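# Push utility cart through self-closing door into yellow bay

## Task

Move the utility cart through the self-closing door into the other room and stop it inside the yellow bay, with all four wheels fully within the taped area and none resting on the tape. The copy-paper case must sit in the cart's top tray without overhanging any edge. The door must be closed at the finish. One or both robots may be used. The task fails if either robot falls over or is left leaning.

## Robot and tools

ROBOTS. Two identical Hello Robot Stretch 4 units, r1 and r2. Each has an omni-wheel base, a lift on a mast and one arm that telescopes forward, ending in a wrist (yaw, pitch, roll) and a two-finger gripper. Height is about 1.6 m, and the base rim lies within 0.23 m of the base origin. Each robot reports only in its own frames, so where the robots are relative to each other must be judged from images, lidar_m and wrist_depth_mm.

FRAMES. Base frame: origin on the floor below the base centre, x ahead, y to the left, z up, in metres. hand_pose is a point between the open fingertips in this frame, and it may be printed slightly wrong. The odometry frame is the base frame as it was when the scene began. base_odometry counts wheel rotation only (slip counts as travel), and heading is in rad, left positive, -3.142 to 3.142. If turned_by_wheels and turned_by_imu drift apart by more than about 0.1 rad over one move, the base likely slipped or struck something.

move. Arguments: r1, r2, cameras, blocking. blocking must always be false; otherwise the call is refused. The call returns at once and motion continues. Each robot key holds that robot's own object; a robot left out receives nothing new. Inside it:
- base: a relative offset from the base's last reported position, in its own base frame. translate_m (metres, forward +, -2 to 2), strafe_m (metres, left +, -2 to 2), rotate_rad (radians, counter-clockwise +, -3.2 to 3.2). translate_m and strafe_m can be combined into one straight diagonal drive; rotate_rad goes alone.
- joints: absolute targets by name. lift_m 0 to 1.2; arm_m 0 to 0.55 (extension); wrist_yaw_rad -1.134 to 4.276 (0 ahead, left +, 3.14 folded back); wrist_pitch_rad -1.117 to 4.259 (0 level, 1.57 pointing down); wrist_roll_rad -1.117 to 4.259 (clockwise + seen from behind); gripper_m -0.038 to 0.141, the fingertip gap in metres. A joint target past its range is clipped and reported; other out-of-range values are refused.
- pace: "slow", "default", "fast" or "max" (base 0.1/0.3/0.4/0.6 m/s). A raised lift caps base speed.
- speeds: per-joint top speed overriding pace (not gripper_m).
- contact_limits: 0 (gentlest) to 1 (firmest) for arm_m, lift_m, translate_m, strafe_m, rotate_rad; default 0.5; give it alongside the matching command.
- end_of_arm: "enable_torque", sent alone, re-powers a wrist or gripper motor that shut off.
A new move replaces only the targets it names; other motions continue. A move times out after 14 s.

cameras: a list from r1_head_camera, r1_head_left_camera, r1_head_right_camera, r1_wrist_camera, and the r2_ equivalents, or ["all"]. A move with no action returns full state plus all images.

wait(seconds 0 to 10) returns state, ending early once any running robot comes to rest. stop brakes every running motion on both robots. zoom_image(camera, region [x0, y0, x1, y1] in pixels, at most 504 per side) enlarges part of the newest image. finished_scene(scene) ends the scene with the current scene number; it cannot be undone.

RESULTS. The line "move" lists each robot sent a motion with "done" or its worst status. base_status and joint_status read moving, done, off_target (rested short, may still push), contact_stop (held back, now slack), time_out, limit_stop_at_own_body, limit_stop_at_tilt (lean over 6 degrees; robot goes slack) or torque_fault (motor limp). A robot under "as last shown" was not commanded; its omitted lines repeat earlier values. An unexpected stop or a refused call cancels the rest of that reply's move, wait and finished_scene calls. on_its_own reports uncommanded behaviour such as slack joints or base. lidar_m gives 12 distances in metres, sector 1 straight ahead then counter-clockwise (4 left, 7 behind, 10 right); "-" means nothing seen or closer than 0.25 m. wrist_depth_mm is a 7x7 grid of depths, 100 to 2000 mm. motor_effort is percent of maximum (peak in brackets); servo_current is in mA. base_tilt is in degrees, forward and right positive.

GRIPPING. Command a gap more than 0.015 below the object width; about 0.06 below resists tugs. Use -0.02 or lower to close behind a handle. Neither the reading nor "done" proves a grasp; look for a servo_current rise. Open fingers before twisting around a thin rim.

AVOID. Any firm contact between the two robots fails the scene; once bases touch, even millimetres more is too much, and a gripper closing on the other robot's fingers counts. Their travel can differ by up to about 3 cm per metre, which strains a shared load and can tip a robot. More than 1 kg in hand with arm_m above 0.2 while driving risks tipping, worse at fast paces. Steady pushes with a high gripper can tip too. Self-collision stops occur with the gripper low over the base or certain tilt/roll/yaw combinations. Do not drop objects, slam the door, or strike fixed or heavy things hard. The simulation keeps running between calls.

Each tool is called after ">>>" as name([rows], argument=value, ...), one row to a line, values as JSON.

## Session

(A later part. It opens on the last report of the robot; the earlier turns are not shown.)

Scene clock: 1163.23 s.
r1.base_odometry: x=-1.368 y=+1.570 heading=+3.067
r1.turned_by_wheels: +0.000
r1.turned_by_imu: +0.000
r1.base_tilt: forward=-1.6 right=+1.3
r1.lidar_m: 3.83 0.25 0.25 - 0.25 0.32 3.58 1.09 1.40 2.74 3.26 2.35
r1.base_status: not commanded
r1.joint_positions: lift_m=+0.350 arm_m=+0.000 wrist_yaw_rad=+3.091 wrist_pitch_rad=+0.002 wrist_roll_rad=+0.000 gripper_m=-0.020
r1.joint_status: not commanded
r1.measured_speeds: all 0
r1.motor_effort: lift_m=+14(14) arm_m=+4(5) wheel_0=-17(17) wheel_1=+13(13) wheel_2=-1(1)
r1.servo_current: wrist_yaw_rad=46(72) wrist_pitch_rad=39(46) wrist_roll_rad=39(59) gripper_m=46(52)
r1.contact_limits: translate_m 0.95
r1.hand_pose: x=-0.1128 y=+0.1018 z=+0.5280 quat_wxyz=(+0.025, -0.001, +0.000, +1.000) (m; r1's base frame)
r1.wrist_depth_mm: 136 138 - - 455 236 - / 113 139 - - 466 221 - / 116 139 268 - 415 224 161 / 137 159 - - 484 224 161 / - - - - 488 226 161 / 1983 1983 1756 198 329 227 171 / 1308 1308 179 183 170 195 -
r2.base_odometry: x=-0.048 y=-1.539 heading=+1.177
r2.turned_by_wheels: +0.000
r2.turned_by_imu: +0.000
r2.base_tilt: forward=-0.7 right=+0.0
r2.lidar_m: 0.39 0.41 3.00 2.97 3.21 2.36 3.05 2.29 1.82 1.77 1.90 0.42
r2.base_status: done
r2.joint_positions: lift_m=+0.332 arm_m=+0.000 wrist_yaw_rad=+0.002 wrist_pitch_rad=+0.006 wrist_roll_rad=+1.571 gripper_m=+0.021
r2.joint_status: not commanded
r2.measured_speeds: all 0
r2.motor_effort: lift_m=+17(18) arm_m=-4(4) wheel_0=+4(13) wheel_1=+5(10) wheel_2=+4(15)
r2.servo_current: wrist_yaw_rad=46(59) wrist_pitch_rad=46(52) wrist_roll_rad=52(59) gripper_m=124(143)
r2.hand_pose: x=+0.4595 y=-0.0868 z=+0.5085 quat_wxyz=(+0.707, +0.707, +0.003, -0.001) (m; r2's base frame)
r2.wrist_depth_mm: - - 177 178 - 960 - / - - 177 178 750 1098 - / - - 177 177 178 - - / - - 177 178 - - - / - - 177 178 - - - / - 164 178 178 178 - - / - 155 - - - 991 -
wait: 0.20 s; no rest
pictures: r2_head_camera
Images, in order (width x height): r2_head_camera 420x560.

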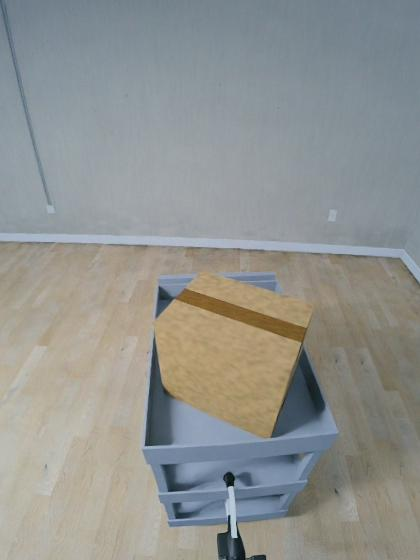

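>>> move(blocking=false, r2={"base":{"translate_m":-0.45,"strafe_m":0.4},"pace":"slow"})

>>> wait(seconds=9)

>>> wait(seconds=0.2, cameras=["r2_head_camera","r1_head_left_camera"])

Scene clock: 1186.00 s.
move: r2 moving
r1: as last shown
r1.lidar_m: 3.88 0.25 0.25 - 0.25 0.29 3.58 1.09 1.38 2.75 3.26 2.32
r1.motor_effort: lift_m=+14(14) arm_m=+5(5) wheel_0=-16(17) wheel_1=+13(13) wheel_2=-1(1)
r1.servo_current: wrist_yaw_rad=39(59) wrist_pitch_rad=33(46) wrist_roll_rad=59(59) gripper_m=46(46)
r1.contact_limits: translate_m 0.95
r1.wrist_depth_mm: 136 138 - - 459 236 - / 113 139 - - 469 222 - / 117 139 268 - 415 224 160 / 137 159 - - 488 227 160 / - - - - 488 226 161 / 1921 1921 1808 198 330 227 171 / 1281 1281 179 183 170 195 -
r2.base_odometry: x=-0.059 y=-1.544 heading=+1.177
r2.turned_by_wheels: +0.000
r2.turned_by_imu: +0.001
r2.base_tilt: forward=-0.7 right=+0.1
r2.lidar_m: 0.38 0.42 3.02 2.94 3.18 2.35 3.05 2.29 1.81 1.78 1.91 0.41
r2.base_status: translate_m moving; strafe_m moving
r2.joint_positions: lift_m=+0.332 arm_m=+0.000 wrist_yaw_rad=+0.002 wrist_pitch_rad=+0.006 wrist_roll_rad=+1.571 gripper_m=+0.021
r2.joint_status: not commanded
r2.measured_speeds: translate_m=-0.038 strafe_m=+0.034 rotate_rad=-0.001 lift_m=+0.000 arm_m=+0.000 wrist_yaw_rad=+0.000 wrist_pitch_rad=+0.001 wrist_roll_rad=+0.000
r2.motor_effort: lift_m=+18(18) arm_m=-4(4) wheel_0=-8(12) wheel_1=+5(6) wheel_2=+9(10)
r2.servo_current: wrist_yaw_rad=46(52) wrist_pitch_rad=46(52) wrist_roll_rad=39(59) gripper_m=130(130)
r2.hand_pose: x=+0.4595 y=-0.0868 z=+0.5084 quat_wxyz=(+0.707, +0.707, +0.003, -0.001) (m; r2's base frame)
r2.wrist_depth_mm: - - 177 178 1397 946 - / - - 177 178 - 1078 - / - - 178 179 - - - / - - 178 179 - - - / - - 178 178 - - - / - 173 179 179 179 161 - / - 539 - - - 991 -
pictures: none

Scene clock: 1192.77 s.
earlier move: r2 done
r1.base_odometry: x=-1.368 y=+1.570 heading=+3.067
r1.turned_by_wheels: +0.000
r1.turned_by_imu: +0.000
r1.base_tilt: forward=-1.6 right=+1.3
r1.lidar_m: 3.84 0.25 0.25 - 0.25 0.34 3.59 1.09 1.38 2.76 3.27 1.76
r1.base_status: not commanded
r1.joint_positions: lift_m=+0.350 arm_m=+0.000 wrist_yaw_rad=+3.091 wrist_pitch_rad=+0.002 wrist_roll_rad=+0.000 gripper_m=-0.020
r1.joint_status: not commanded
r1.measured_speeds: all 0
r1.motor_effort: lift_m=+14(14) arm_m=+4(5) wheel_0=-16(17) wheel_1=+13(14) wheel_2=-1(1)
r1.servo_current: wrist_yaw_rad=78(78) wrist_pitch_rad=39(52) wrist_roll_rad=52(78) gripper_m=39(52)
r1.contact_limits: translate_m 0.95
r1.hand_pose: x=-0.1128 y=+0.1018 z=+0.5280 quat_wxyz=(+0.025, -0.001, +0.000, +1.000) (m; r1's base frame)
r1.wrist_depth_mm: 136 138 - - 459 236 - / 113 139 - - 473 221 - / 116 140 267 - 415 224 160 / 137 159 - - 484 225 161 / - - - - 492 226 161 / 1983 1921 1808 198 329 225 172 / 1308 1308 178 183 170 194 -
r2.base_odometry: x=-0.589 y=-1.801 heading=+1.177
r2.turned_by_wheels: +0.000
r2.turned_by_imu: -0.002
r2.base_tilt: forward=-0.7 right=+0.1
r2.lidar_m: 0.41 3.37 2.63 2.61 2.85 1.76 2.61 2.72 2.17 2.12 0.41 0.37
r2.base_status: done
r2.joint_positions: lift_m=+0.332 arm_m=+0.000 wrist_yaw_rad=-0.003 wrist_pitch_rad=+0.006 wrist_roll_rad=+1.571 gripper_m=+0.021
r2.joint_status: not commanded
r2.measured_speeds: all 0
r2.motor_effort: lift_m=+18(18) arm_m=-3(4) wheel_0=-4(14) wheel_1=+5(7) wheel_2=+4(11)
r2.servo_current: wrist_yaw_rad=39(59) wrist_pitch_rad=52(52) wrist_roll_rad=46(78) gripper_m=124(137)
r2.hand_pose: x=+0.4591 y=-0.0881 z=+0.5084 quat_wxyz=(+0.707, +0.707, +0.001, -0.003) (m; r2's base frame)
r2.wrist_depth_mm: - - 111 112 - - - / - - 119 121 122 - - / - - 131 132 133 - - / - - 144 145 - 647 - / - - 163 161 169 1078 - / - - 182 182 179 174 - / - - - - - 991 715
wait: 6.77 of 9 s (r2 has come to rest)
pictures: none

Scene clock: 1192.97 s.
r1.base_odometry: x=-1.368 y=+1.570 heading=+3.067
r1.turned_by_wheels: +0.000
r1.turned_by_imu: +0.000
r1.base_tilt: forward=-1.6 right=+1.3
r1.lidar_m: 3.88 0.25 0.25 - 0.25 0.31 3.56 1.08 1.43 2.76 3.24 1.77
r1.base_status: not commanded
r1.joint_positions: lift_m=+0.350 arm_m=+0.000 wrist_yaw_rad=+3.091 wrist_pitch_rad=+0.002 wrist_roll_rad=+0.000 gripper_m=-0.020
r1.joint_status: not commanded
r1.measured_speeds: all 0
r1.motor_effort: lift_m=+14(14) arm_m=+5(5) wheel_0=-17(17) wheel_1=+13(14) wheel_2=-1(1)
r1.servo_current: wrist_yaw_rad=72(78) wrist_pitch_rad=46(52) wrist_roll_rad=33(78) gripper_m=46(52)
r1.contact_limits: translate_m 0.95
r1.hand_pose: x=-0.1128 y=+0.1018 z=+0.5280 quat_wxyz=(+0.025, -0.001, +0.000, +1.000) (m; r1's base frame)
r1.wrist_depth_mm: 136 138 - - 459 236 - / 113 139 - - 466 221 - / 117 140 270 - 415 224 160 / 137 160 - - 480 227 161 / - - - - 488 226 162 / 1983 1921 1756 198 329 225 171 / 1281 1281 178 183 170 195 -
r2.base_odometry: x=-0.589 y=-1.801 heading=+1.177
r2.turned_by_wheels: +0.000
r2.turned_by_imu: +0.000
r2.base_tilt: forward=-0.7 right=+0.1
r2.lidar_m: 0.41 3.38 2.67 2.61 2.84 1.79 2.60 2.73 2.15 2.12 0.40 0.38
r2.base_status: done
r2.joint_positions: lift_m=+0.332 arm_m=+0.000 wrist_yaw_rad=-0.003 wrist_pitch_rad=+0.006 wrist_roll_rad=+1.571 gripper_m=+0.021
r2.joint_status: not commanded
r2.measured_speeds: all 0
r2.motor_effort: lift_m=+18(18) arm_m=-4(4) wheel_0=-4(14) wheel_1=+5(7) wheel_2=+4(11)
r2.servo_current: wrist_yaw_rad=52(59) wrist_pitch_rad=46(52) wrist_roll_rad=46(78) gripper_m=124(137)
r2.hand_pose: x=+0.4591 y=-0.0881 z=+0.5084 quat_wxyz=(+0.707, +0.707, +0.001, -0.003) (m; r2's base frame)
r2.wrist_depth_mm: - - 111 112 - - - / - - 119 121 122 - - / - - 131 132 133 - - / - - 144 145 - 647 - / - - 163 161 169 1060 - / - - 181 182 179 173 - / - - - - - 976 715
wait: 0.20 s; no rest
pictures: r1_head_left_camera, r2_head_camera
Images, in order (width x height): r1_head_left_camera 420x672, r2_head_camera 420x560.

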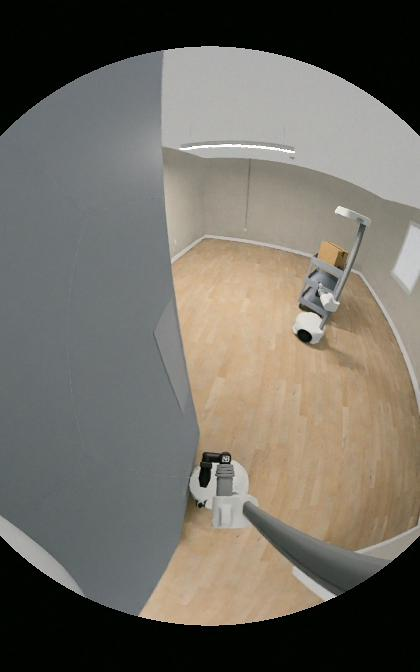

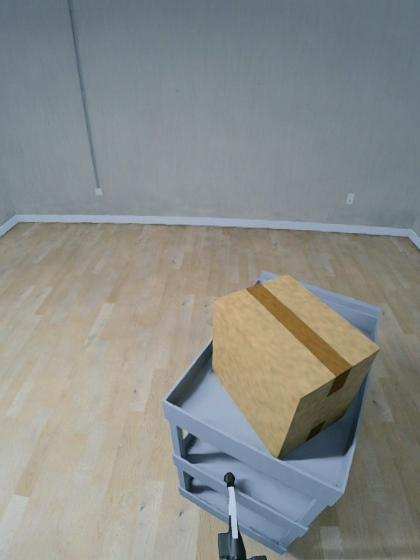

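>>> move(blocking=false, r2={"base":{"translate_m":-0.3,"strafe_m":0.01},"pace":"slow"})

>>> wait(seconds=6)

>>> wait(seconds=0.2, cameras=["r2_head_camera","r1_head_left_camera","r1_head_right_camera","r2_head_left_camera","r2_head_right_camera"])

Scene clock: 1198.97 s.
move: r2 moving
r1: as last shown
r1.base_tilt: forward=-1.6 right=+1.2
r1.lidar_m: 3.85 0.25 0.25 - 0.25 0.31 3.59 1.09 1.40 2.77 3.26 1.72
r1.motor_effort: lift_m=+14(14) arm_m=+4(5) wheel_0=-17(17) wheel_1=+13(13) wheel_2=-1(1)
r1.servo_current: wrist_yaw_rad=52(59) wrist_pitch_rad=46(46) wrist_roll_rad=46(59) gripper_m=39(46)
r1.contact_limits: translate_m 0.95
r1.wrist_depth_mm: 136 138 - - 455 235 - / 113 139 - - 469 221 - / 116 140 267 - 415 224 161 / 137 159 - - 484 226 160 / - - - - 488 226 161 / 1983 1921 1808 198 329 226 171 / 1308 1336 178 183 169 195 -
r2.base_odometry: x=-0.595 y=-1.812 heading=+1.177
r2.turned_by_wheels: +0.000
r2.turned_by_imu: +0.000
r2.base_tilt: forward=-0.7 right=+0.1
r2.lidar_m: 0.41 3.37 2.65 2.63 2.82 1.77 2.58 2.72 2.16 2.12 2.31 0.37
r2.base_status: translate_m moving; strafe_m moving
r2.joint_positions: lift_m=+0.332 arm_m=+0.000 wrist_yaw_rad=-0.002 wrist_pitch_rad=+0.006 wrist_roll_rad=+1.571 gripper_m=+0.021
r2.joint_status: not commanded
r2.measured_speeds: translate_m=-0.049 strafe_m=+0.002 rotate_rad=-0.001 lift_m=+0.000 arm_m=+0.000 wrist_yaw_rad=+0.002 wrist_pitch_rad=+0.000 wrist_roll_rad=+0.000
r2.motor_effort: lift_m=+18(18) arm_m=-4(4) wheel_0=-7(10) wheel_1=-9(9) wheel_2=+12(12)
r2.servo_current: wrist_yaw_rad=39(52) wrist_pitch_rad=39(52) wrist_roll_rad=46(59) gripper_m=130(130)
r2.hand_pose: x=+0.4591 y=-0.0881 z=+0.5084 quat_wxyz=(+0.707, +0.707, +0.001, -0.003) (m; r2's base frame)
r2.wrist_depth_mm: - - 108 110 - - - / - - 118 120 120 - - / - - 130 131 131 - - / - - 143 144 - 640 - / - - 163 160 166 991 - / - - 181 182 180 174 - / - - - - - 991 715
pictures: none

Scene clock: 1202.73 s.
earlier move: r2 done
r1.base_odometry: x=-1.368 y=+1.570 heading=+3.067
r1.turned_by_wheels: +0.000
r1.turned_by_imu: +0.000
r1.base_tilt: forward=-1.6 right=+1.3
r1.lidar_m: 3.86 0.25 0.25 - 0.25 0.32 3.57 1.07 1.38 2.77 1.64 1.49
r1.base_status: not commanded
r1.joint_positions: lift_m=+0.350 arm_m=+0.000 wrist_yaw_rad=+3.091 wrist_pitch_rad=+0.002 wrist_roll_rad=+0.000 gripper_m=-0.020
r1.joint_status: not commanded
r1.measured_speeds: all 0
r1.motor_effort: lift_m=+14(14) arm_m=+4(5) wheel_0=-17(17) wheel_1=+13(14) wheel_2=-1(1)
r1.servo_current: wrist_yaw_rad=46(72) wrist_pitch_rad=33(52) wrist_roll_rad=39(65) gripper_m=39(52)
r1.contact_limits: translate_m 0.95
r1.hand_pose: x=-0.1128 y=+0.1018 z=+0.5280 quat_wxyz=(+0.025, -0.001, +0.000, +1.000) (m; r1's base frame)
r1.wrist_depth_mm: 136 138 - - 459 236 - / 113 139 - - 466 221 - / 117 139 268 - 413 224 161 / 137 159 - - 480 225 160 / - - - - 488 226 161 / 1921 1921 1708 198 330 226 171 / 1281 1308 179 183 171 195 -
r2.base_odometry: x=-0.714 y=-2.074 heading=+1.178
r2.turned_by_wheels: +0.001
r2.turned_by_imu: +0.002
r2.base_tilt: forward=-0.6 right=+0.1
r2.lidar_m: 0.41 3.42 2.70 2.65 2.89 1.52 2.25 2.47 2.15 2.10 2.29 0.38
r2.base_status: done
r2.joint_positions: lift_m=+0.332 arm_m=+0.000 wrist_yaw_rad=+0.001 wrist_pitch_rad=+0.006 wrist_roll_rad=+1.571 gripper_m=+0.021
r2.joint_status: not commanded
r2.measured_speeds: all 0
r2.motor_effort: lift_m=+18(18) arm_m=-3(4) wheel_0=-1(10) wheel_1=-3(9) wheel_2=+7(14)
r2.servo_current: wrist_yaw_rad=52(65) wrist_pitch_rad=46(52) wrist_roll_rad=46(65) gripper_m=124(137)
r2.hand_pose: x=+0.4594 y=-0.0870 z=+0.5084 quat_wxyz=(+0.707, +0.707, +0.003, -0.002) (m; r2's base frame)
r2.wrist_depth_mm: - 118 118 118 - - - / - - 126 127 - - - / - - 136 137 - - - / - - 148 150 - 676 - / - - 166 162 - 1078 - / - - 182 182 179 452 449 / - - - - - 1042 -
wait: 3.77 of 6 s (r2 has come to rest)
pictures: none

Scene clock: 1202.93 s.
r1.base_odometry: x=-1.368 y=+1.570 heading=+3.067
r1.turned_by_wheels: +0.000
r1.turned_by_imu: +0.000
r1.base_tilt: forward=-1.6 right=+1.3
r1.lidar_m: 3.85 0.25 0.25 - 0.25 0.34 3.57 1.09 1.38 2.77 1.67 1.50
r1.base_status: not commanded
r1.joint_positions: lift_m=+0.350 arm_m=+0.000 wrist_yaw_rad=+3.091 wrist_pitch_rad=+0.002 wrist_roll_rad=+0.000 gripper_m=-0.020
r1.joint_status: not commanded
r1.measured_speeds: all 0
r1.motor_effort: lift_m=+14(14) arm_m=+5(5) wheel_0=-17(17) wheel_1=+13(14) wheel_2=-1(1)
r1.servo_current: wrist_yaw_rad=46(72) wrist_pitch_rad=39(52) wrist_roll_rad=65(65) gripper_m=39(52)
r1.contact_limits: translate_m 0.95
r1.hand_pose: x=-0.1128 y=+0.1018 z=+0.5280 quat_wxyz=(+0.025, -0.001, +0.000, +1.000) (m; r1's base frame)
r1.wrist_depth_mm: 136 139 - - 459 236 - / 113 139 - - 466 220 - / 117 139 270 - 413 223 161 / 137 160 - - 480 225 161 / - - - - 492 226 161 / 1983 1863 1756 198 329 226 171 / 1281 1281 178 183 170 195 -
r2.base_odometry: x=-0.714 y=-2.074 heading=+1.178
r2.turned_by_wheels: +0.000
r2.turned_by_imu: +0.000
r2.base_tilt: forward=-0.7 right=+0.1
r2.lidar_m: 0.42 3.41 2.70 2.64 2.86 1.51 2.26 2.46 2.13 2.07 2.28 0.37
r2.base_status: done
r2.joint_positions: lift_m=+0.332 arm_m=+0.000 wrist_yaw_rad=+0.001 wrist_pitch_rad=+0.006 wrist_roll_rad=+1.571 gripper_m=+0.021
r2.joint_status: not commanded
r2.measured_speeds: all 0
r2.motor_effort: lift_m=+18(18) arm_m=-4(4) wheel_0=-2(10) wheel_1=-3(9) wheel_2=+8(14)
r2.servo_current: wrist_yaw_rad=59(65) wrist_pitch_rad=39(52) wrist_roll_rad=39(65) gripper_m=130(137)
r2.hand_pose: x=+0.4594 y=-0.0870 z=+0.5084 quat_wxyz=(+0.707, +0.707, +0.003, -0.002) (m; r2's base frame)
r2.wrist_depth_mm: - 118 118 118 - - - / - - 125 127 - - - / - - 137 137 - - - / - - 148 150 - 683 - / - - 166 161 - 1042 - / - - 182 182 179 449 449 / - - - - - 1060 -
wait: 0.20 s; no rest
pictures: r1_head_left_camera, r1_head_right_camera, r2_head_camera, r2_head_left_camera, r2_head_right_camera
Images, in order (width x height): r1_head_left_camera 420x672, r1_head_right_camera 420x672, r2_head_camera 420x560, r2_head_left_camera 420x672, r2_head_right_camera 420x672.

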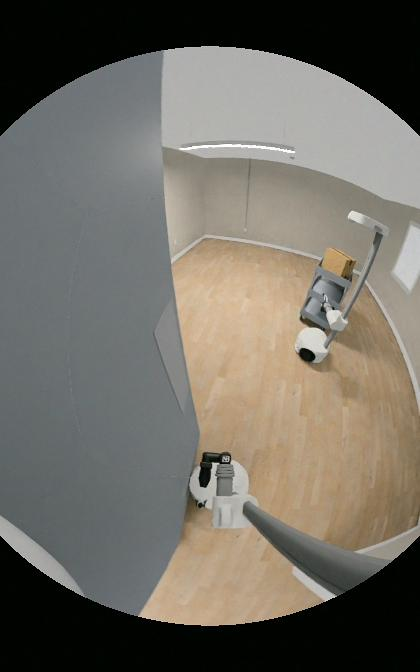

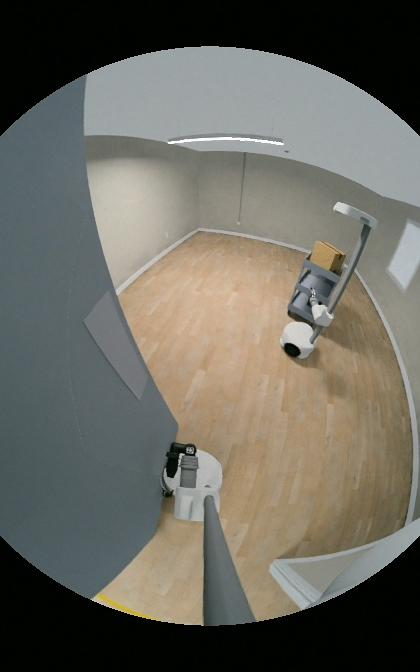

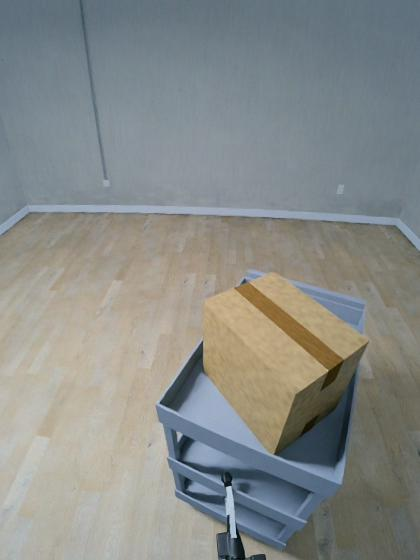

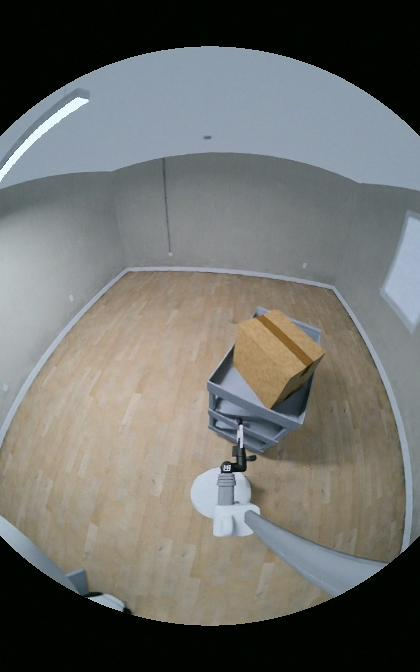

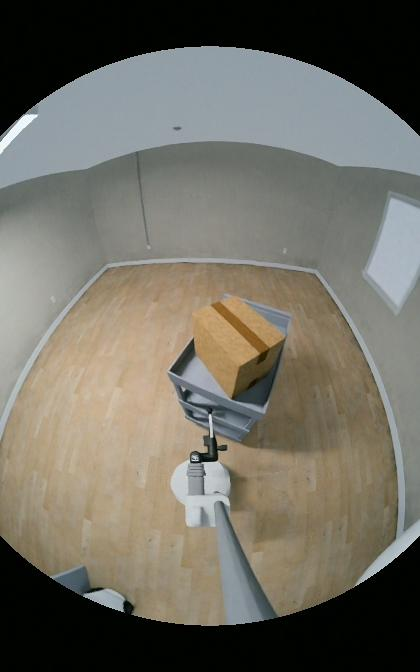

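>>> zoom_image(camera="r1_head_right_camera", region=[140, 260, 420, 620])

>>> zoom_image(camera="r2_head_left_camera", region=[20, 440, 260, 640])

Scaled by 1.400 from the camera's 420x672 image, which has a finer 600x960 frame.

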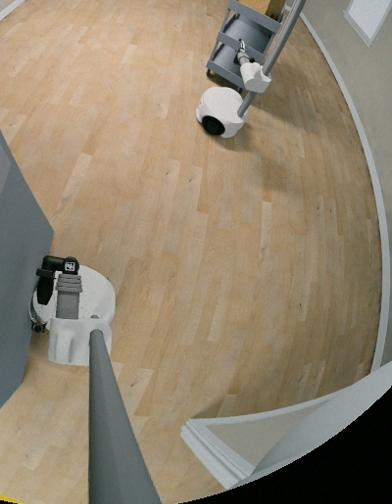

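Scaled by 2.100 from the camera's 420x672 image, which has a finer 600x960 frame.

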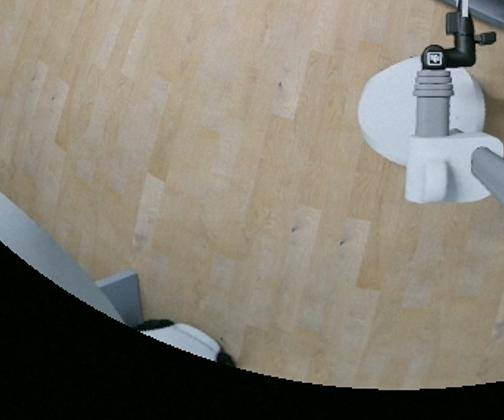

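>>> move(blocking=false, r2={"base":{"translate_m":-0.3,"strafe_m":0.01},"pace":"slow"})

>>> wait(seconds=6)

>>> wait(seconds=0.2, cameras=["r2_head_camera","r1_head_right_camera","r2_head_left_camera","r2_head_right_camera"])

>>> zoom_image(camera="r2_head_left_camera", region=[20, 440, 260, 640])

>>> zoom_image(camera="r1_head_right_camera", region=[140, 260, 420, 620])

>>> zoom_image(camera="r2_head_right_camera", region=[100, 440, 420, 640])

Scene clock: 1238.37 s.
move: r2 moving
r1: as last shown
r1.lidar_m: 3.84 0.25 0.25 - 0.25 0.32 3.58 1.10 1.38 2.77 1.62 1.50
r1.motor_effort: lift_m=+14(14) arm_m=+5(5) wheel_0=-17(18) wheel_1=+13(13) wheel_2=-1(1)
r1.servo_current: wrist_yaw_rad=52(52) wrist_pitch_rad=39(46) wrist_roll_rad=65(65) gripper_m=39(46)
r1.contact_limits: translate_m 0.95
r1.wrist_depth_mm: 136 138 - - 459 235 - / 113 139 - - 466 220 - / 116 139 270 - 413 224 160 / 137 159 - - 484 225 161 / - - - - 488 226 161 / 1921 1921 1756 198 329 226 171 / 1308 1308 179 183 170 195 -
r2.base_odometry: x=-0.719 y=-2.085 heading=+1.178
r2.turned_by_wheels: +0.000
r2.turned_by_imu: +0.001
r2.base_tilt: forward=-0.7 right=+0.0
r2.lidar_m: 0.40 3.40 2.67 2.64 2.87 1.49 2.24 2.42 2.13 2.11 2.27 0.38
r2.base_status: translate_m moving; strafe_m moving
r2.joint_positions: lift_m=+0.332 arm_m=+0.000 wrist_yaw_rad=+0.001 wrist_pitch_rad=+0.006 wrist_roll_rad=+1.571 gripper_m=+0.021
r2.joint_status: not commanded
r2.measured_speeds: translate_m=-0.049 strafe_m=+0.002 rotate_rad=+0.000 lift_m=+0.000 arm_m=+0.000 wrist_yaw_rad=+0.000 wrist_pitch_rad=+0.000 wrist_roll_rad=+0.000
r2.motor_effort: lift_m=+18(18) arm_m=-4(4) wheel_0=-4(6) wheel_1=-5(8) wheel_2=+12(12)
r2.servo_current: wrist_yaw_rad=52(52) wrist_pitch_rad=52(52) wrist_roll_rad=46(52) gripper_m=137(137)
r2.hand_pose: x=+0.4594 y=-0.0870 z=+0.5084 quat_wxyz=(+0.707, +0.707, +0.003, -0.002) (m; r2's base frame)
r2.wrist_depth_mm: - 118 117 118 - - - / - - 126 128 - - - / - - 138 138 - - - / - - 149 152 - 683 - / - - 164 162 - 1060 - / - - 182 182 180 449 - / - - - - - 1042 -
pictures: none

Scene clock: 1242.13 s.
earlier move: r2 done
r1.base_odometry: x=-1.368 y=+1.570 heading=+3.067
r1.turned_by_wheels: +0.000
r1.turned_by_imu: +0.000
r1.base_tilt: forward=-1.6 right=+1.3
r1.lidar_m: 3.84 0.25 0.25 - 0.25 0.31 3.59 1.07 1.40 2.75 1.27 1.23
r1.base_status: not commanded
r1.joint_positions: lift_m=+0.350 arm_m=+0.000 wrist_yaw_rad=+3.091 wrist_pitch_rad=+0.002 wrist_roll_rad=+0.000 gripper_m=-0.020
r1.joint_status: not commanded
r1.measured_speeds: all 0
r1.motor_effort: lift_m=+14(14) arm_m=+4(5) wheel_0=-17(18) wheel_1=+13(13) wheel_2=-1(1)
r1.servo_current: wrist_yaw_rad=46(72) wrist_pitch_rad=39(52) wrist_roll_rad=39(72) gripper_m=39(52)
r1.contact_limits: translate_m 0.95
r1.hand_pose: x=-0.1128 y=+0.1018 z=+0.5280 quat_wxyz=(+0.025, -0.001, +0.000, +1.000) (m; r1's base frame)
r1.wrist_depth_mm: 136 138 - - 455 236 - / 113 139 - - 462 221 - / 116 139 267 - 415 223 160 / 137 159 - - 484 225 161 / - - - - 488 227 162 / 1921 1921 1756 198 329 226 171 / 1308 1336 179 183 170 195 -
r2.base_odometry: x=-0.838 y=-2.347 heading=+1.178
r2.turned_by_wheels: +0.000
r2.turned_by_imu: +0.001
r2.base_tilt: forward=-0.7 right=+0.1
r2.lidar_m: 0.41 3.41 2.71 2.67 1.36 1.24 1.96 2.09 2.12 2.08 2.26 0.38
r2.base_status: done
r2.joint_positions: lift_m=+0.332 arm_m=+0.000 wrist_yaw_rad=+0.002 wrist_pitch_rad=+0.006 wrist_roll_rad=+1.571 gripper_m=+0.021
r2.joint_status: not commanded
r2.measured_speeds: all 0
r2.motor_effort: lift_m=+18(18) arm_m=-4(4) wheel_0=-2(8) wheel_1=-4(8) wheel_2=+8(14)
r2.servo_current: wrist_yaw_rad=52(59) wrist_pitch_rad=46(52) wrist_roll_rad=46(59) gripper_m=124(137)
r2.hand_pose: x=+0.4594 y=-0.0869 z=+0.5084 quat_wxyz=(+0.707, +0.707, +0.003, -0.002) (m; r2's base frame)
r2.wrist_depth_mm: - 647 127 128 - - - / - 715 135 135 - - - / - - 145 146 - - - / - - 155 157 - - - / - - 169 166 - 654 - / - 484 182 182 180 171 469 / - - - - - 1042 -
wait: 3.77 of 6 s (r2 has come to rest)
pictures: none

Scene clock: 1242.33 s.
r1.base_odometry: x=-1.368 y=+1.570 heading=+3.067
r1.turned_by_wheels: +0.000
r1.turned_by_imu: +0.000
r1.base_tilt: forward=-1.6 right=+1.3
r1.lidar_m: 3.84 0.26 0.25 - 0.25 0.30 3.58 1.10 1.40 2.76 1.24 1.25
r1.base_status: not commanded
r1.joint_positions: lift_m=+0.350 arm_m=+0.000 wrist_yaw_rad=+3.091 wrist_pitch_rad=+0.002 wrist_roll_rad=+0.000 gripper_m=-0.020
r1.joint_status: not commanded
r1.measured_speeds: all 0
r1.motor_effort: lift_m=+14(14) arm_m=+5(5) wheel_0=-16(18) wheel_1=+13(13) wheel_2=-1(1)
r1.servo_current: wrist_yaw_rad=46(72) wrist_pitch_rad=39(52) wrist_roll_rad=39(72) gripper_m=39(52)
r1.contact_limits: translate_m 0.95
r1.hand_pose: x=-0.1128 y=+0.1018 z=+0.5280 quat_wxyz=(+0.025, -0.001, +0.000, +1.000) (m; r1's base frame)
r1.wrist_depth_mm: 136 138 - - 462 236 - / 113 139 - - 466 221 - / 117 139 268 - 415 224 160 / 137 159 - - 484 227 161 / - - - - 488 225 161 / 1921 1983 1756 198 329 226 171 / 1308 1281 179 184 170 195 -
r2.base_odometry: x=-0.838 y=-2.347 heading=+1.178
r2.turned_by_wheels: +0.000
r2.turned_by_imu: +0.000
r2.base_tilt: forward=-0.6 right=+0.1
r2.lidar_m: 0.40 3.42 2.71 2.68 1.32 1.24 1.96 2.14 2.10 2.08 2.28 0.40
r2.base_status: done
r2.joint_positions: lift_m=+0.332 arm_m=+0.000 wrist_yaw_rad=+0.002 wrist_pitch_rad=+0.006 wrist_roll_rad=+1.571 gripper_m=+0.021
r2.joint_status: not commanded
r2.measured_speeds: all 0
r2.motor_effort: lift_m=+18(18) arm_m=-4(4) wheel_0=-2(8) wheel_1=-4(8) wheel_2=+8(14)
r2.servo_current: wrist_yaw_rad=46(59) wrist_pitch_rad=46(52) wrist_roll_rad=39(59) gripper_m=124(137)
r2.hand_pose: x=+0.4594 y=-0.0869 z=+0.5084 quat_wxyz=(+0.707, +0.707, +0.003, -0.002) (m; r2's base frame)
r2.wrist_depth_mm: - 661 128 129 - - - / - 715 135 135 - - - / - - 145 146 - - - / - - 156 156 - - - / - - 170 167 - 654 - / - 484 182 183 180 171 469 / - - - - - 1060 -
wait: 0.20 s; no rest
pictures: r1_head_right_camera, r2_head_camera, r2_head_left_camera, r2_head_right_camera
Images, in order (width x height): r1_head_right_camera 420x672, r2_head_camera 420x560, r2_head_left_camera 420x672, r2_head_right_camera 420x672.

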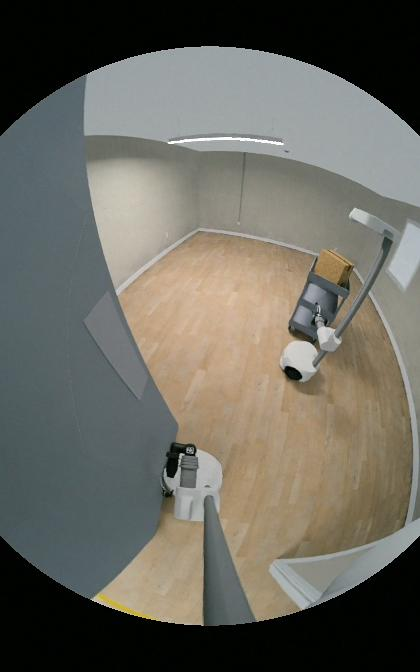

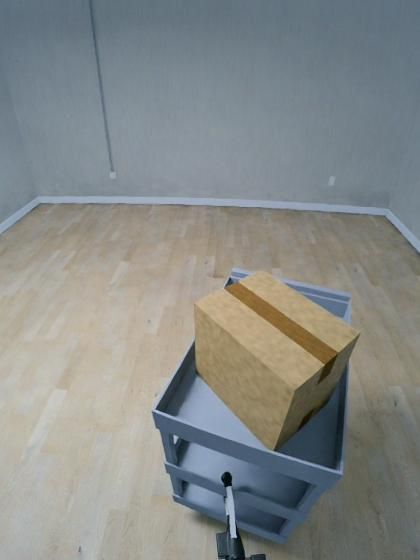

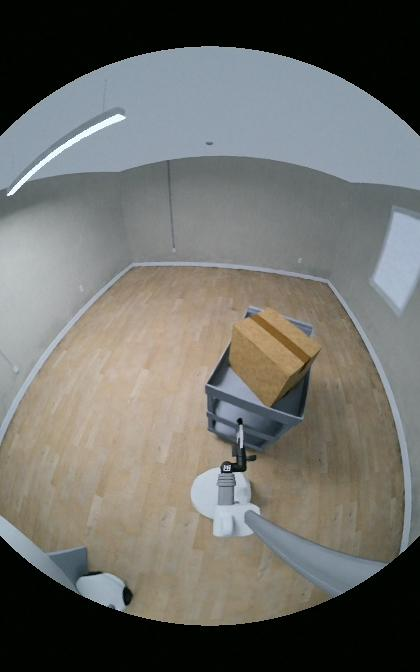

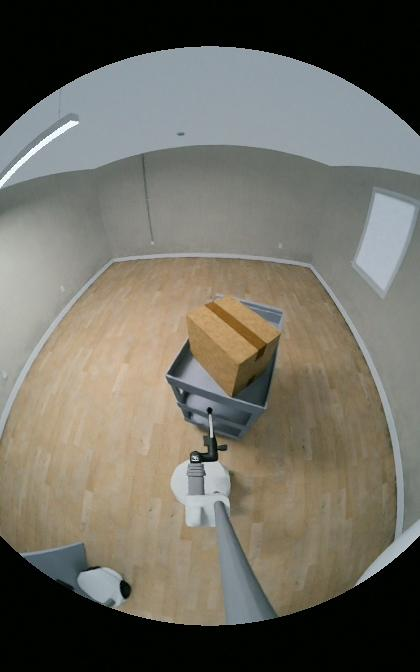

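Scaled by 2.100 from the camera's 420x672 image, which has a finer 600x960 frame.

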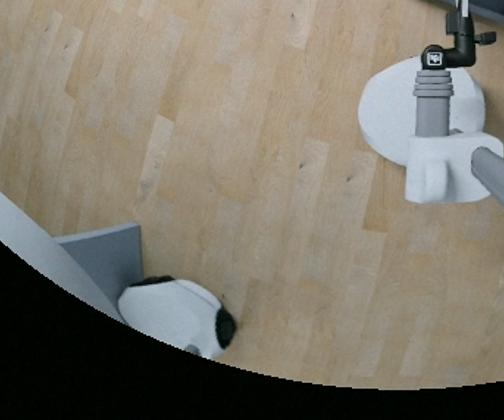

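Scaled by 1.400 from the camera's 420x672 image, which has a finer 600x960 frame.

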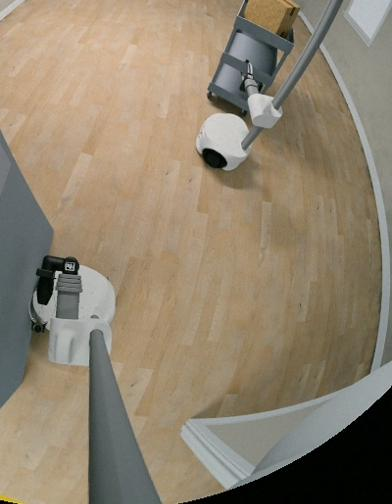

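Scaled by 1.575 from the camera's 420x672 image, which has a finer 600x960 frame.

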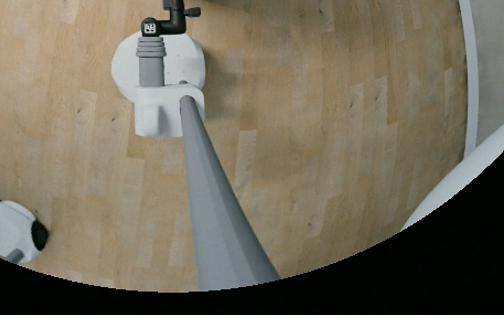

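>>> move(blocking=false, r2={"base":{"translate_m":-0.35},"pace":"slow"})

>>> wait(seconds=6)

>>> wait(seconds=0.2, cameras=["r2_head_camera","r1_head_right_camera","r2_head_left_camera","r2_head_right_camera"])

>>> zoom_image(camera="r2_head_left_camera", region=[20, 440, 260, 640])

>>> zoom_image(camera="r1_head_right_camera", region=[140, 260, 420, 620])

>>> zoom_image(camera="r2_head_right_camera", region=[100, 440, 420, 640])

Scene clock: 1250.10 s.
move: r2 moving
r1: as last shown
r1.lidar_m: 3.85 0.25 0.25 - 0.25 0.33 3.59 1.09 1.35 2.75 1.25 1.24
r1.motor_effort: lift_m=+14(14) arm_m=+5(5) wheel_0=-17(17) wheel_1=+13(13) wheel_2=-1(1)
r1.servo_current: wrist_yaw_rad=46(59) wrist_pitch_rad=46(46) wrist_roll_rad=52(59) gripper_m=46(46)
r1.contact_limits: translate_m 0.95
r1.wrist_depth_mm: 136 138 - - 452 236 - / 113 139 - - 469 220 - / 117 139 270 - 415 224 160 / 137 159 - - 480 224 160 / - - - - 488 227 161 / 1921 1921 1808 198 329 226 171 / 1281 1308 178 183 170 195 -
r2.base_odometry: x=-0.843 y=-2.358 heading=+1.178
r2.turned_by_wheels: +0.000
r2.turned_by_imu: +0.001
r2.base_tilt: forward=-0.7 right=+0.1
r2.lidar_m: 0.40 3.43 2.70 2.67 1.32 1.23 1.95 2.10 2.10 2.07 2.26 0.38
r2.base_status: translate_m moving
r2.joint_positions: lift_m=+0.332 arm_m=+0.000 wrist_yaw_rad=+0.002 wrist_pitch_rad=+0.006 wrist_roll_rad=+1.571 gripper_m=+0.021
r2.joint_status: not commanded
r2.measured_speeds: translate_m=-0.049 strafe_m=+0.001 rotate_rad=+0.001 lift_m=+0.000 arm_m=+0.000 wrist_yaw_rad=+0.000 wrist_pitch_rad=+0.000 wrist_roll_rad=+0.000
r2.motor_effort: lift_m=+18(18) arm_m=-4(4) wheel_0=-4(8) wheel_1=-6(7) wheel_2=+12(13)
r2.servo_current: wrist_yaw_rad=59(59) wrist_pitch_rad=52(52) wrist_roll_rad=59(59) gripper_m=124(130)
r2.hand_pose: x=+0.4595 y=-0.0869 z=+0.5084 quat_wxyz=(+0.707, +0.707, +0.003, -0.002) (m; r2's base frame)
r2.wrist_depth_mm: - 654 128 129 129 - - / - 723 136 135 - - - / - - 145 146 - - - / - - 156 157 - - - / - - 170 166 - 654 - / - 480 182 183 179 171 - / - - - - - 1060 -
pictures: none

Scene clock: 1254.37 s.
earlier move: r2 done
r1.base_odometry: x=-1.368 y=+1.570 heading=+3.067
r1.turned_by_wheels: +0.000
r1.turned_by_imu: +0.000
r1.base_tilt: forward=-1.6 right=+1.2
r1.lidar_m: 3.85 0.25 0.25 - 0.25 0.33 3.60 1.08 1.38 2.75 0.97 1.06
r1.base_status: not commanded
r1.joint_positions: lift_m=+0.350 arm_m=+0.000 wrist_yaw_rad=+3.091 wrist_pitch_rad=+0.002 wrist_roll_rad=+0.000 gripper_m=-0.020
r1.joint_status: not commanded
r1.measured_speeds: all 0
r1.motor_effort: lift_m=+14(14) arm_m=+5(5) wheel_0=-17(17) wheel_1=+13(13) wheel_2=-1(1)
r1.servo_current: wrist_yaw_rad=46(72) wrist_pitch_rad=33(52) wrist_roll_rad=46(72) gripper_m=52(52)
r1.contact_limits: translate_m 0.95
r1.hand_pose: x=-0.1128 y=+0.1018 z=+0.5280 quat_wxyz=(+0.025, -0.001, +0.000, +1.000) (m; r1's base frame)
r1.wrist_depth_mm: 136 138 - - 455 236 - / 114 139 - - 466 222 - / 117 139 268 - 415 224 160 / 137 159 - - 484 225 160 / - - - - 488 224 161 / 1983 - 1863 198 329 226 171 / 1308 1281 179 183 170 195 -
r2.base_odometry: x=-0.972 y=-2.670 heading=+1.178
r2.turned_by_wheels: +0.000
r2.turned_by_imu: +0.002
r2.base_tilt: forward=-0.7 right=+0.0
r2.lidar_m: 0.40 3.44 2.76 2.72 0.97 0.96 1.62 1.74 2.06 2.04 2.22 0.41
r2.base_status: done
r2.joint_positions: lift_m=+0.332 arm_m=+0.000 wrist_yaw_rad=+0.002 wrist_pitch_rad=+0.006 wrist_roll_rad=+1.571 gripper_m=+0.021
r2.joint_status: not commanded
r2.measured_speeds: all 0
r2.motor_effort: lift_m=+18(18) arm_m=-4(4) wheel_0=-2(8) wheel_1=-3(8) wheel_2=+8(14)
r2.servo_current: wrist_yaw_rad=46(59) wrist_pitch_rad=46(52) wrist_roll_rad=39(65) gripper_m=130(137)
r2.hand_pose: x=+0.4595 y=-0.0867 z=+0.5084 quat_wxyz=(+0.707, +0.707, +0.003, -0.001) (m; r2's base frame)
r2.wrist_depth_mm: - - 142 144 - - - / - - 150 150 - - - / - - 158 158 - - - / - - 165 165 170 - - / - 778 175 174 - 683 - / - 179 183 185 181 170 - / - - - - - 1060 -
wait: 4.27 of 6 s (r2 has come to rest)
pictures: none

Scene clock: 1254.57 s.
r1.base_odometry: x=-1.368 y=+1.570 heading=+3.067
r1.turned_by_wheels: +0.000
r1.turned_by_imu: +0.000
r1.base_tilt: forward=-1.6 right=+1.3
r1.lidar_m: 3.83 0.25 0.25 - 0.25 0.30 3.57 1.09 1.39 2.75 0.96 1.05
r1.base_status: not commanded
r1.joint_positions: lift_m=+0.350 arm_m=+0.000 wrist_yaw_rad=+3.091 wrist_pitch_rad=+0.002 wrist_roll_rad=+0.000 gripper_m=-0.020
r1.joint_status: not commanded
r1.measured_speeds: all 0
r1.motor_effort: lift_m=+14(14) arm_m=+5(5) wheel_0=-17(17) wheel_1=+13(13) wheel_2=-1(1)
r1.servo_current: wrist_yaw_rad=39(72) wrist_pitch_rad=46(52) wrist_roll_rad=52(72) gripper_m=46(52)
r1.contact_limits: translate_m 0.95
r1.hand_pose: x=-0.1128 y=+0.1018 z=+0.5280 quat_wxyz=(+0.025, -0.001, +0.000, +1.000) (m; r1's base frame)
r1.wrist_depth_mm: 136 138 - - 459 235 - / 113 139 - - 466 221 - / 117 139 268 - 413 224 160 / 136 159 - - 480 225 161 / - - - - 488 226 161 / 1921 1863 1756 198 329 226 171 / 1308 1308 179 183 170 195 -
r2.base_odometry: x=-0.972 y=-2.670 heading=+1.178
r2.turned_by_wheels: +0.000
r2.turned_by_imu: +0.000
r2.base_tilt: forward=-0.7 right=+0.1
r2.lidar_m: 0.40 3.47 2.77 2.72 0.99 0.97 1.60 1.76 2.05 2.02 2.23 0.39
r2.base_status: done
r2.joint_positions: lift_m=+0.332 arm_m=+0.000 wrist_yaw_rad=+0.002 wrist_pitch_rad=+0.006 wrist_roll_rad=+1.571 gripper_m=+0.021
r2.joint_status: not commanded
r2.measured_speeds: all 0
r2.motor_effort: lift_m=+18(18) arm_m=-4(4) wheel_0=-1(8) wheel_1=-3(8) wheel_2=+8(14)
r2.servo_current: wrist_yaw_rad=33(59) wrist_pitch_rad=46(52) wrist_roll_rad=59(65) gripper_m=137(137)
r2.hand_pose: x=+0.4595 y=-0.0867 z=+0.5084 quat_wxyz=(+0.707, +0.707, +0.003, -0.001) (m; r2's base frame)
r2.wrist_depth_mm: - - 142 144 - - - / - - 150 150 - - - / - - 158 158 - - - / - - 165 166 170 - - / - 788 176 174 - 691 - / - 180 183 185 181 171 - / - - - - - 1042 -
wait: 0.20 s; no rest
pictures: r1_head_right_camera, r2_head_camera, r2_head_left_camera, r2_head_right_camera
Images, in order (width x height): r1_head_right_camera 420x672, r2_head_camera 420x560, r2_head_left_camera 420x672, r2_head_right_camera 420x672.

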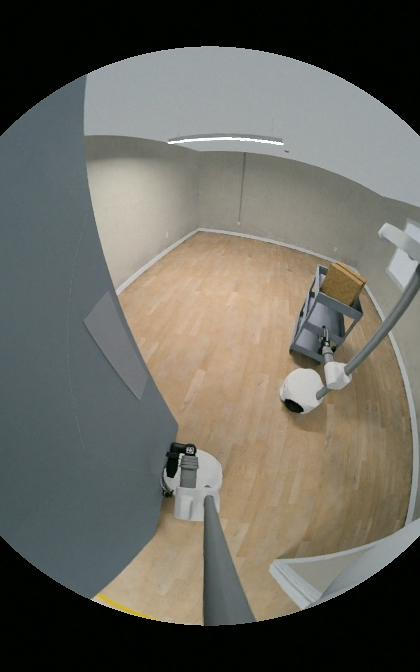

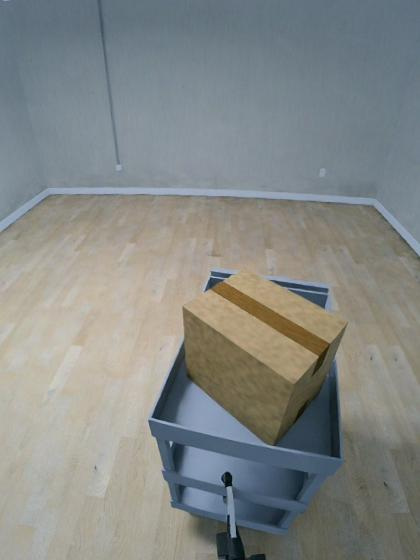

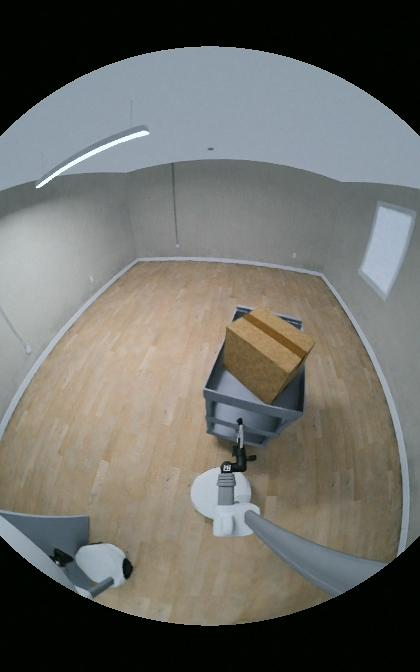

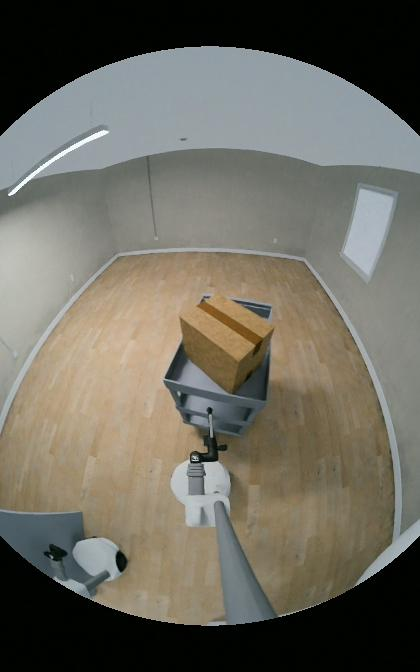

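Scaled by 2.100 from the camera's 420x672 image, which has a finer 600x960 frame.

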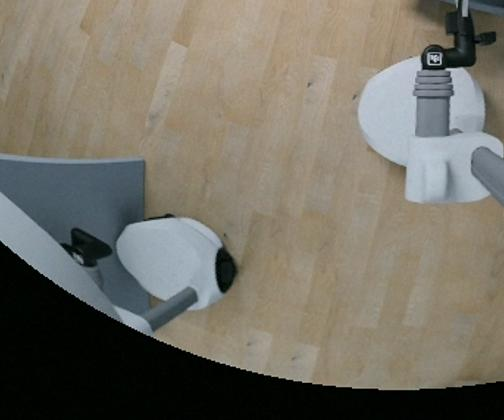

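Scaled by 1.400 from the camera's 420x672 image, which has a finer 600x960 frame.

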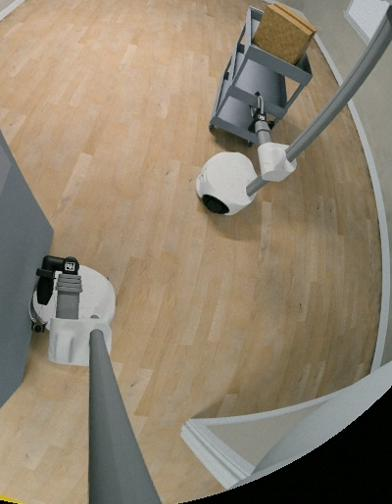

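Scaled by 1.575 from the camera's 420x672 image, which has a finer 600x960 frame.

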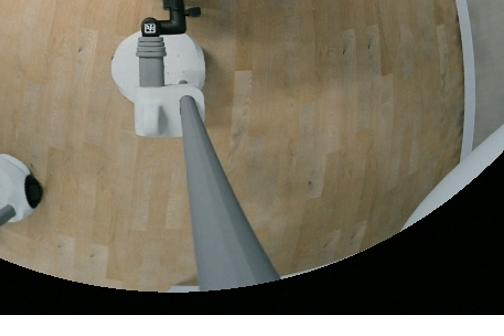

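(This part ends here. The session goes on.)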